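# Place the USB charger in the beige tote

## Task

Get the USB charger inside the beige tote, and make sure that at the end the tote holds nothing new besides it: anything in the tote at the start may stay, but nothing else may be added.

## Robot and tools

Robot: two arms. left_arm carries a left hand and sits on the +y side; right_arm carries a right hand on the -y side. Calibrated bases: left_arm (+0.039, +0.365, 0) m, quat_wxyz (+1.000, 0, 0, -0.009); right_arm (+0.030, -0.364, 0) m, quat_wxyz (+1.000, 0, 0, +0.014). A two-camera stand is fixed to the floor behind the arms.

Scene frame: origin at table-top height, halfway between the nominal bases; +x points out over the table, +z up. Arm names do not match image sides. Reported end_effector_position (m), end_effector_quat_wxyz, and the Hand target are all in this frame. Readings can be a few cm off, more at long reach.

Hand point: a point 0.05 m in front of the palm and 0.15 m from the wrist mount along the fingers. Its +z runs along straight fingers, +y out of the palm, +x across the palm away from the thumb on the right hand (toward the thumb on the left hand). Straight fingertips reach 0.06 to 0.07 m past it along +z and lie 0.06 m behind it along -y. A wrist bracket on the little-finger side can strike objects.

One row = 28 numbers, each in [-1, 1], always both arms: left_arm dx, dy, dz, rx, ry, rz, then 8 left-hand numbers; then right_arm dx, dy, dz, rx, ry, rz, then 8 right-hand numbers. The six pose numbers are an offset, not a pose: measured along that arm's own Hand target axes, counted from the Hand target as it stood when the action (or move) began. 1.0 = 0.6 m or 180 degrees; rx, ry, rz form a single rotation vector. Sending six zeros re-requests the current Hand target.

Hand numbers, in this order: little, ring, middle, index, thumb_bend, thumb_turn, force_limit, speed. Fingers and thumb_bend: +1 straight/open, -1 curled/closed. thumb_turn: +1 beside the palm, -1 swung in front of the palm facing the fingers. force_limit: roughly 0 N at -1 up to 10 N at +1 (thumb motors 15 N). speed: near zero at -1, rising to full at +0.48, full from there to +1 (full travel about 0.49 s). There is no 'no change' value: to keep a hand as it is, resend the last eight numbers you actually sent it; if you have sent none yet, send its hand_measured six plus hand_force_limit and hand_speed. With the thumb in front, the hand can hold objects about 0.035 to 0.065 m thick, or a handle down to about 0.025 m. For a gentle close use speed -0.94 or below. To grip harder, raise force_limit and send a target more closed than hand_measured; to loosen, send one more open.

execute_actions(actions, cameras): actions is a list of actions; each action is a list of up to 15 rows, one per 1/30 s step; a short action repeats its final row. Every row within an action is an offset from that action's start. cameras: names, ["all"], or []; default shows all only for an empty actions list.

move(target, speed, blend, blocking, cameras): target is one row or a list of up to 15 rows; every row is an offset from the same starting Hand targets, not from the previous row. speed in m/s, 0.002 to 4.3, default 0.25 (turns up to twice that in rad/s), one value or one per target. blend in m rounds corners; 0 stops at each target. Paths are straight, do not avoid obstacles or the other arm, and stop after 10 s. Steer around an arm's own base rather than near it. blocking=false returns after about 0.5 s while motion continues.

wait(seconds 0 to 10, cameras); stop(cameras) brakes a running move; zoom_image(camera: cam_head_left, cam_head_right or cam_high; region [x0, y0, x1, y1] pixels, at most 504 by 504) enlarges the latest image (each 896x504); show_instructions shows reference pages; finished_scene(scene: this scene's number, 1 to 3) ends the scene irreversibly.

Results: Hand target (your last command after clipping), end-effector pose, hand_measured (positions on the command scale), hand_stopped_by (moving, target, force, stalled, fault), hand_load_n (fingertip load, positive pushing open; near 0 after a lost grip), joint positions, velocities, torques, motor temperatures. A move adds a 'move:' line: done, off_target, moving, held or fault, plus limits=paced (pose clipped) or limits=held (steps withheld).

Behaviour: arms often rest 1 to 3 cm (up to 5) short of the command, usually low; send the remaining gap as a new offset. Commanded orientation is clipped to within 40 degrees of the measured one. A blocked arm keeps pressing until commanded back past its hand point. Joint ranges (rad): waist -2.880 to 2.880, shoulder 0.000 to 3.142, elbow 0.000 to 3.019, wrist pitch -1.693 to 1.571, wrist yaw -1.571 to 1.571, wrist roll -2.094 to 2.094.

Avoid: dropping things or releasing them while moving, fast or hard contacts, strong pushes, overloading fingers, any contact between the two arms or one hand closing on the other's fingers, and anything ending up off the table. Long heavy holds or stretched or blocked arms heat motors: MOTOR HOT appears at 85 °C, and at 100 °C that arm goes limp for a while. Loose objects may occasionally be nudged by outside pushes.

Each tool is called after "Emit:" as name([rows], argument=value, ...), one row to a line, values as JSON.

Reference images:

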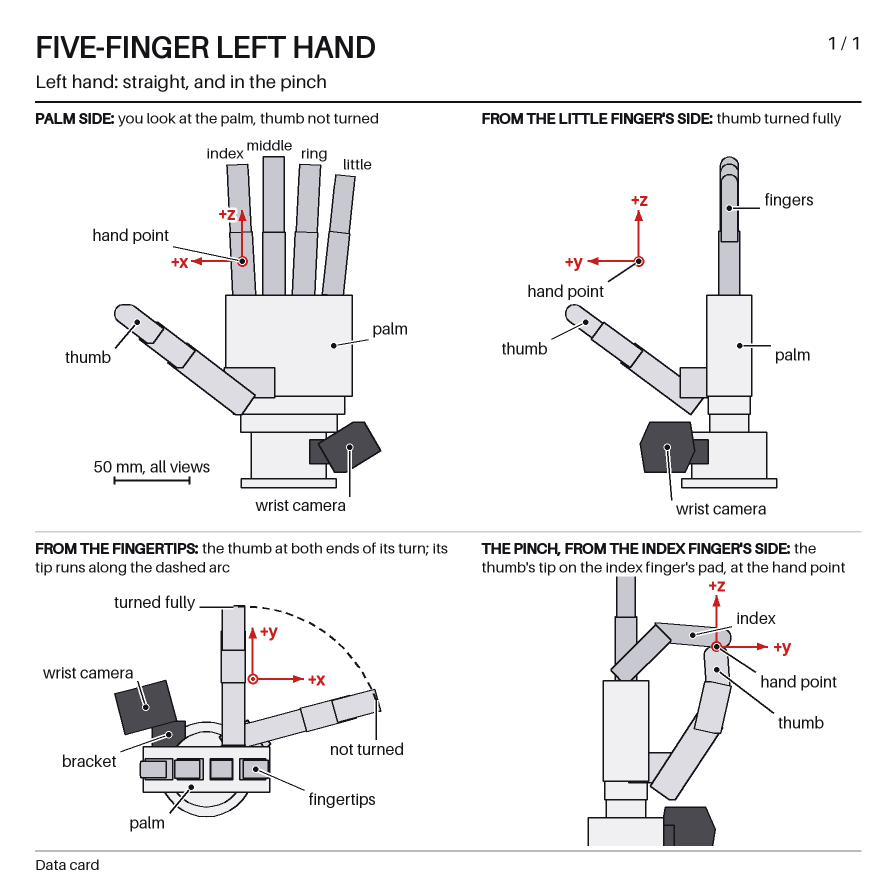

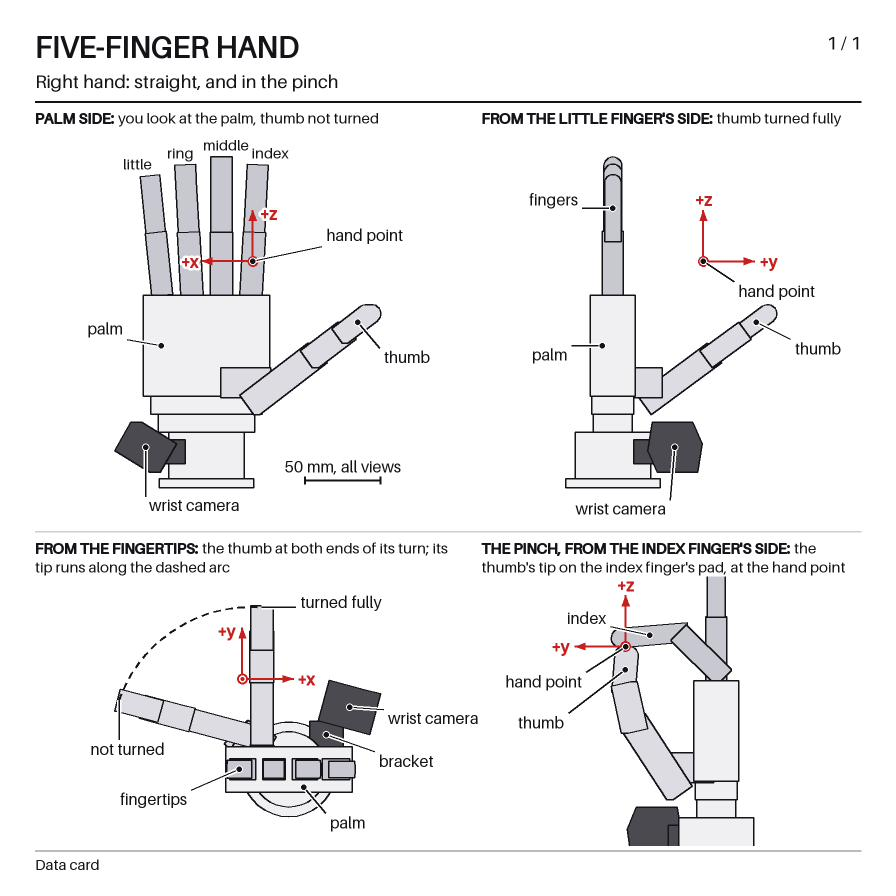

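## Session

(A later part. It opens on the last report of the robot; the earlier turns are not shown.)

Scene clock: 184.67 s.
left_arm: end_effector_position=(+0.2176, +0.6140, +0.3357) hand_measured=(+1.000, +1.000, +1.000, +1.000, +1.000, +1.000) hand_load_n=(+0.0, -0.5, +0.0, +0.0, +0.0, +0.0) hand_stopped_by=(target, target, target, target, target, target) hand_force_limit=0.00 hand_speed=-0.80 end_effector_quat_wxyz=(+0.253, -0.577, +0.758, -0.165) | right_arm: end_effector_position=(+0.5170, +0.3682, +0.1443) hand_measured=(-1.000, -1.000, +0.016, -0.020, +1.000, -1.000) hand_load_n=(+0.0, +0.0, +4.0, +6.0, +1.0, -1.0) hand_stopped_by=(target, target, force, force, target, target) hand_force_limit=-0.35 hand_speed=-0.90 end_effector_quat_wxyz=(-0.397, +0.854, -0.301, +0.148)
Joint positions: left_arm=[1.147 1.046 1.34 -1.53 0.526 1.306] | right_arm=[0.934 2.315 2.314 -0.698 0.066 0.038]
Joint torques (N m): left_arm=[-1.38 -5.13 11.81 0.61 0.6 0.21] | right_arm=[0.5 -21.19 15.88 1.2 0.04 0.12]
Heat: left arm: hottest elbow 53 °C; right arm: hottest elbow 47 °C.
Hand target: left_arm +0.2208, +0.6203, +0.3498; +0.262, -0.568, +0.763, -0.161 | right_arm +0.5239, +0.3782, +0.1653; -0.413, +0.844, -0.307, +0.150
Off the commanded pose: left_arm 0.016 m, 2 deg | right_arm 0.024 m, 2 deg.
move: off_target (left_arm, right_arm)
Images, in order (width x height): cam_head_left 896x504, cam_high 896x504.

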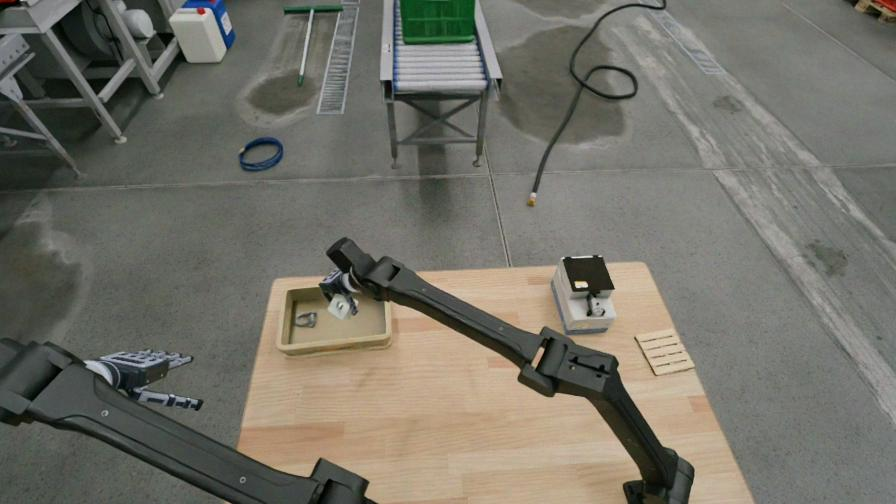

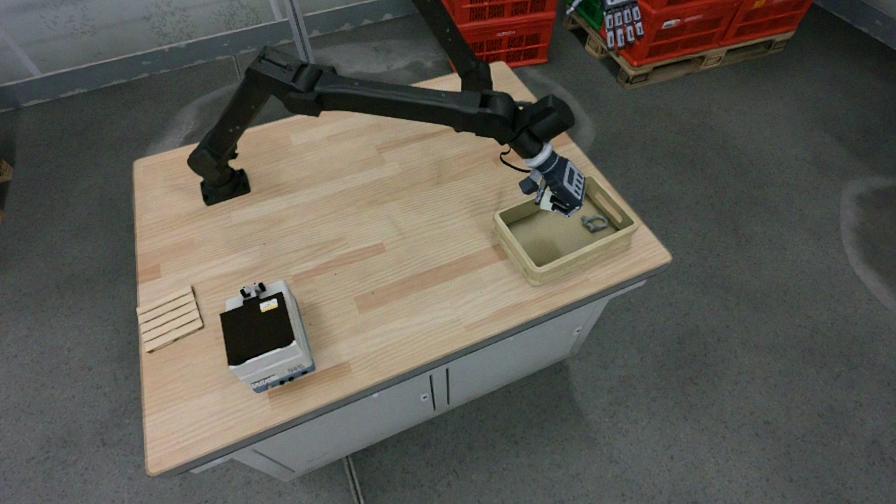

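Emit:
move(target=[0,0,0,0,0,0,1,1,1,1,1,1,0,-0.8,0,0.151,0.118,0,0,0,-1,-1,-0.3,-0.3,1,-1,-0.35,-0.9], cameras=["cam_high","cam_head_left"], speed=0.12)

Emit:
zoom_image(camera="cam_high", region=[500, 170, 620, 260])

Scene clock: 198.47 s.
left_arm: end_effector_position=(+0.2176, +0.6140, +0.3357) hand_measured=(+1.000, +1.000, +1.000, +1.000, +1.000, +1.000) hand_load_n=(+0.0, +0.0, +0.0, +0.0, +0.0, +0.0) hand_stopped_by=(target, target, target, target, target, target) hand_force_limit=0.00 hand_speed=-0.80 end_effector_quat_wxyz=(+0.253, -0.577, +0.758, -0.165) | right_arm: end_effector_position=(+0.5211, +0.3742, +0.0595) hand_measured=(-1.000, -1.000, +0.016, -0.020, +1.000, -1.000) hand_load_n=(+0.0, +0.0, +4.0, +6.0, +1.0, -1.0) hand_stopped_by=(target, target, force, force, target, target) hand_force_limit=-0.35 hand_speed=-0.90 end_effector_quat_wxyz=(-0.408, +0.849, -0.300, +0.151)
Joint positions: left_arm=[1.147 1.046 1.34 -1.53 0.526 1.306] | right_arm=[0.934 2.357 2.157 -0.473 0.066 0.038]
Joint torques (N m): left_arm=[-1.26 -5.13 11.79 0.58 0.61 0.2] | right_arm=[0.91 -21.13 10.24 2.5 0.09 0.15]
Motor temperatures (°C): left_arm=[25 30 54 27 27 25] | right_arm=[29 40 52 27 25 27]
Heat: left arm: hottest elbow 54 °C; right arm: hottest elbow 52 °C.
Hand target: left_arm +0.2208, +0.6203, +0.3498; +0.262, -0.568, +0.763, -0.161 | right_arm +0.5240, +0.3783, +0.0505; -0.413, +0.844, -0.307, +0.150
Off the commanded pose: left_arm 0.016 m, 2 deg | right_arm 0.010 m, 1 deg.
move: off_target (left_arm)
Images, in order (width x height): cam_head_left 896x504, cam_high 896x504.

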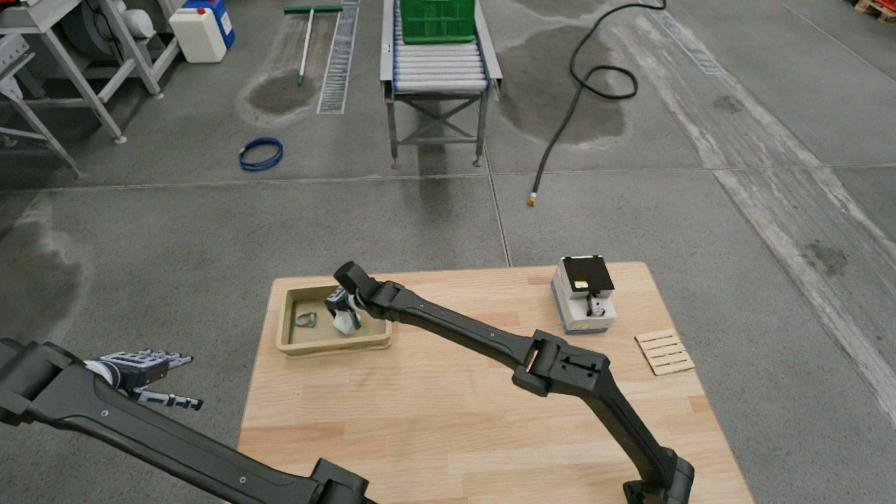

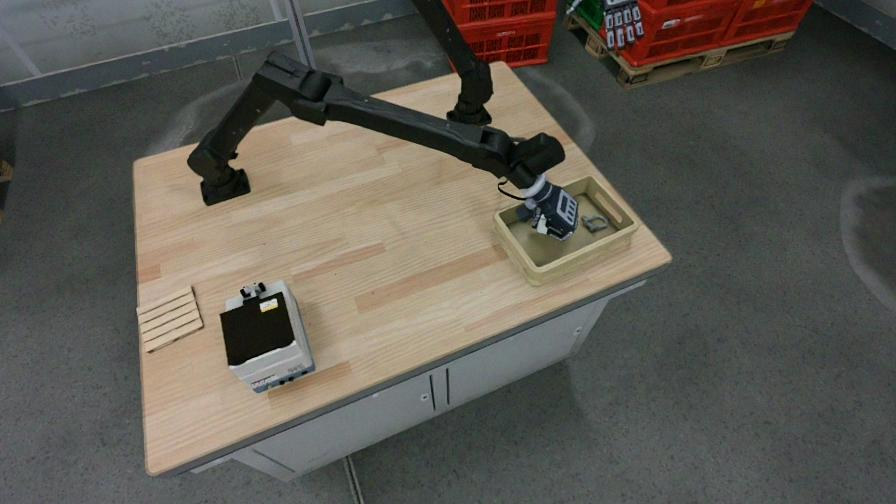

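Scaled by 4.200.

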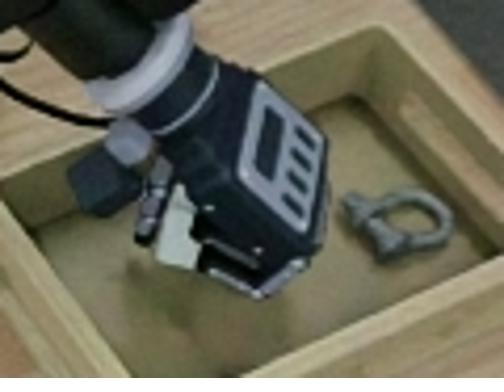

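Emit:
move(target=[0,0,0,0,0,0,1,1,1,1,1,1,0,-0.8,0,0.021,0.0164,0,0,0,-1,-1,-0.3,-0.3,1,-1,-0.35,-0.9], cameras=["cam_high","cam_head_left"], speed=0.08)

Emit:
zoom_image(camera="cam_high", region=[500, 170, 620, 260])

Scene clock: 204.40 s.
left_arm: end_effector_position=(+0.2176, +0.6140, +0.3357) hand_measured=(+1.000, +1.000, +1.000, +1.000, +1.000, +1.000) hand_load_n=(+0.0, +0.0, +0.0, +0.0, +0.0, +0.0) hand_stopped_by=(target, target, target, target, target, target) hand_force_limit=0.00 hand_speed=-0.80 end_effector_quat_wxyz=(+0.253, -0.577, +0.758, -0.165) | right_arm: end_effector_position=(+0.5227, +0.3765, +0.0567) hand_measured=(-1.000, -1.000, +0.016, -0.020, +1.000, -1.000) hand_load_n=(+0.0, +0.0, +4.0, +6.0, +1.0, -1.0) hand_stopped_by=(target, target, force, force, target, target) hand_force_limit=-0.35 hand_speed=-0.90 end_effector_quat_wxyz=(-0.415, +0.845, -0.299, +0.153)
Joint positions: left_arm=[1.147 1.046 1.34 -1.53 0.526 1.306] | right_arm=[0.934 2.358 2.142 -0.44 0.067 0.039]
Joint torques (N m): left_arm=[-1.32 -5.25 11.77 0.55 0.61 0.21] | right_arm=[0.73 -20.54 9.39 2.69 0.04 0.11]
Heat: left arm: hottest elbow 54 °C; right arm: hottest elbow 51 °C.
Hand target: left_arm +0.2208, +0.6203, +0.3498; +0.262, -0.568, +0.763, -0.161 | right_arm +0.5240, +0.3783, +0.0344; -0.413, +0.844, -0.307, +0.150
Off the commanded pose: left_arm 0.016 m, 2 deg | right_arm 0.022 m, 1 deg.
move: off_target (left_arm, right_arm)
Images, in order (width x height): cam_head_left 896x504, cam_high 896x504.

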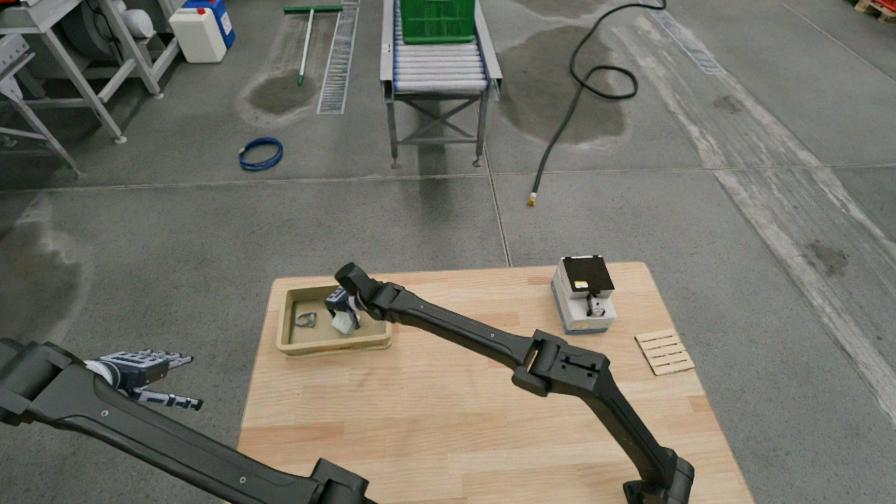

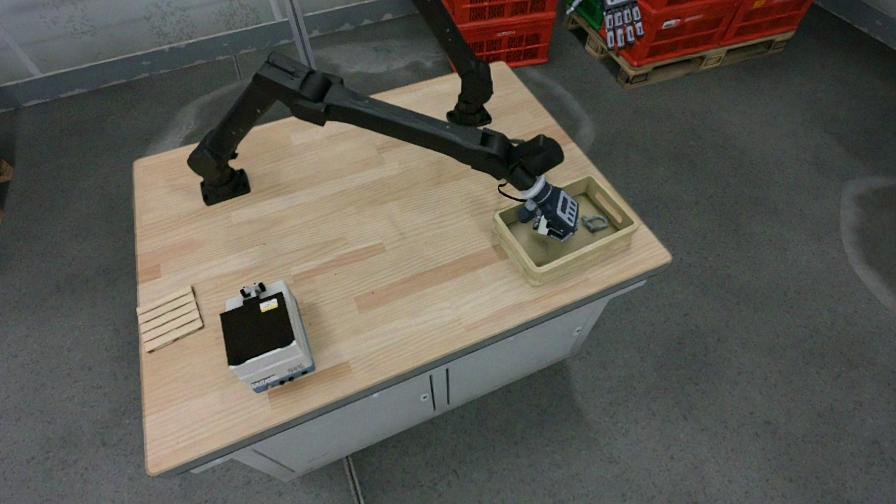

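Scaled by 4.200.

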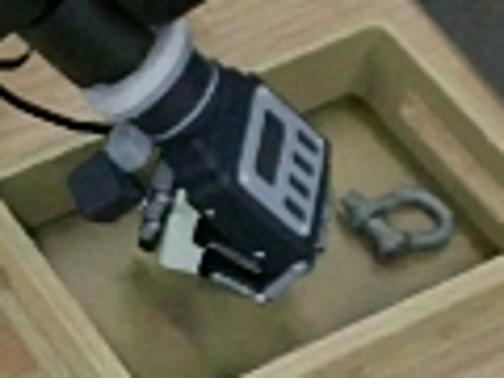

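Emit:
move([
  [0,0,0,0,0,0,1,1,1,1,1,1,0,-0.8,0,-0.0105,-0.0082,0,0,0,-1,-1,0.6,0.6,1,-1,-0.35,-0.5],
  [0,0,0,0,0,0,1,1,1,1,1,1,0,-0.8,0,-0.2233,-0.1745,0,0,0,-1,-1,0.6,0.6,1,-1,-0.35,-0.5],
], cameras=["cam_high","cam_head_left"], speed=0.15)

Emit:
zoom_image(camera="cam_high", region=[480, 160, 640, 280])

Scene clock: 216.23 s.
left_arm: end_effector_position=(+0.2176, +0.6140, +0.3357) hand_measured=(+1.000, +1.000, +1.000, +1.000, +1.000, +1.000) hand_load_n=(+0.0, +0.0, +0.0, +0.0, +0.0, +0.0) hand_stopped_by=(target, target, target, target, target, target) hand_force_limit=0.00 hand_speed=-0.80 end_effector_quat_wxyz=(+0.253, -0.577, +0.758, -0.165) | right_arm: end_effector_position=(+0.5197, +0.3723, +0.2046) hand_measured=(-1.000, -1.000, +0.600, +0.600, +1.000, -1.000) hand_load_n=(+0.0, +0.0, +0.0, +0.0, +0.0, +0.0) hand_stopped_by=(target, target, target, target, target, target) hand_force_limit=-0.35 hand_speed=-0.50 end_effector_quat_wxyz=(-0.410, +0.848, -0.301, +0.151)
Joint positions: left_arm=[1.147 1.046 1.34 -1.53 0.526 1.306] | right_arm=[0.934 2.327 2.481 -0.821 0.067 0.04]
Joint torques (N m): left_arm=[-1.26 -5.25 11.78 0.51 0.61 0.2] | right_arm=[1.14 -21.36 14.38 1.17 0.06 0.13]
Heat: left arm: hottest elbow 54 °C; right arm: hottest elbow 50 °C.
Hand target: left_arm +0.2208, +0.6203, +0.3498; +0.262, -0.568, +0.763, -0.161 | right_arm +0.5238, +0.3781, +0.2044; -0.412, +0.845, -0.307, +0.150
Off the commanded pose: left_arm 0.016 m, 2 deg | right_arm 0.007 m, 1 deg.
move: off_target (left_arm)
Images, in order (width x height): cam_head_left 896x504, cam_high 896x504.

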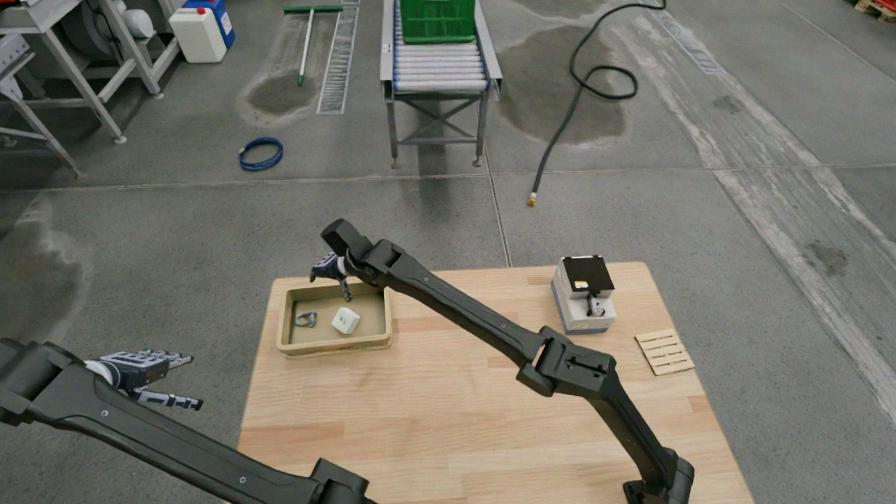

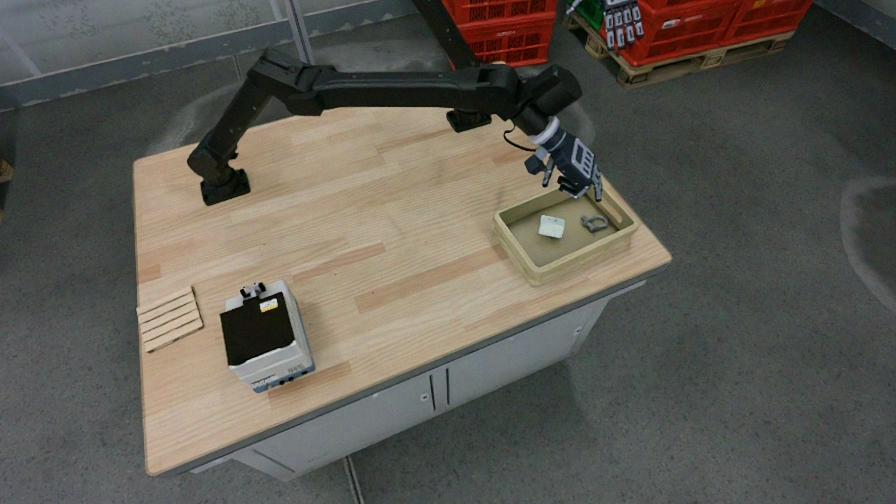

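Scaled by 3.150.

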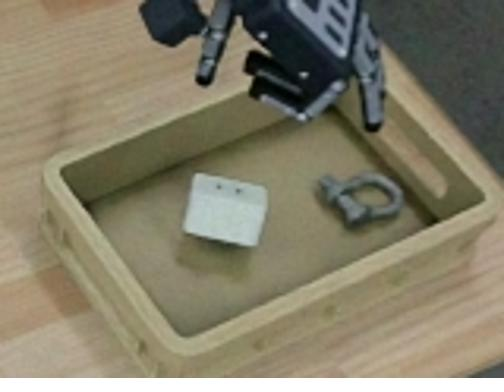

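The charger is in the tote.

Emit:
finished_scene(scene=3)

The scene is finished: the task was done.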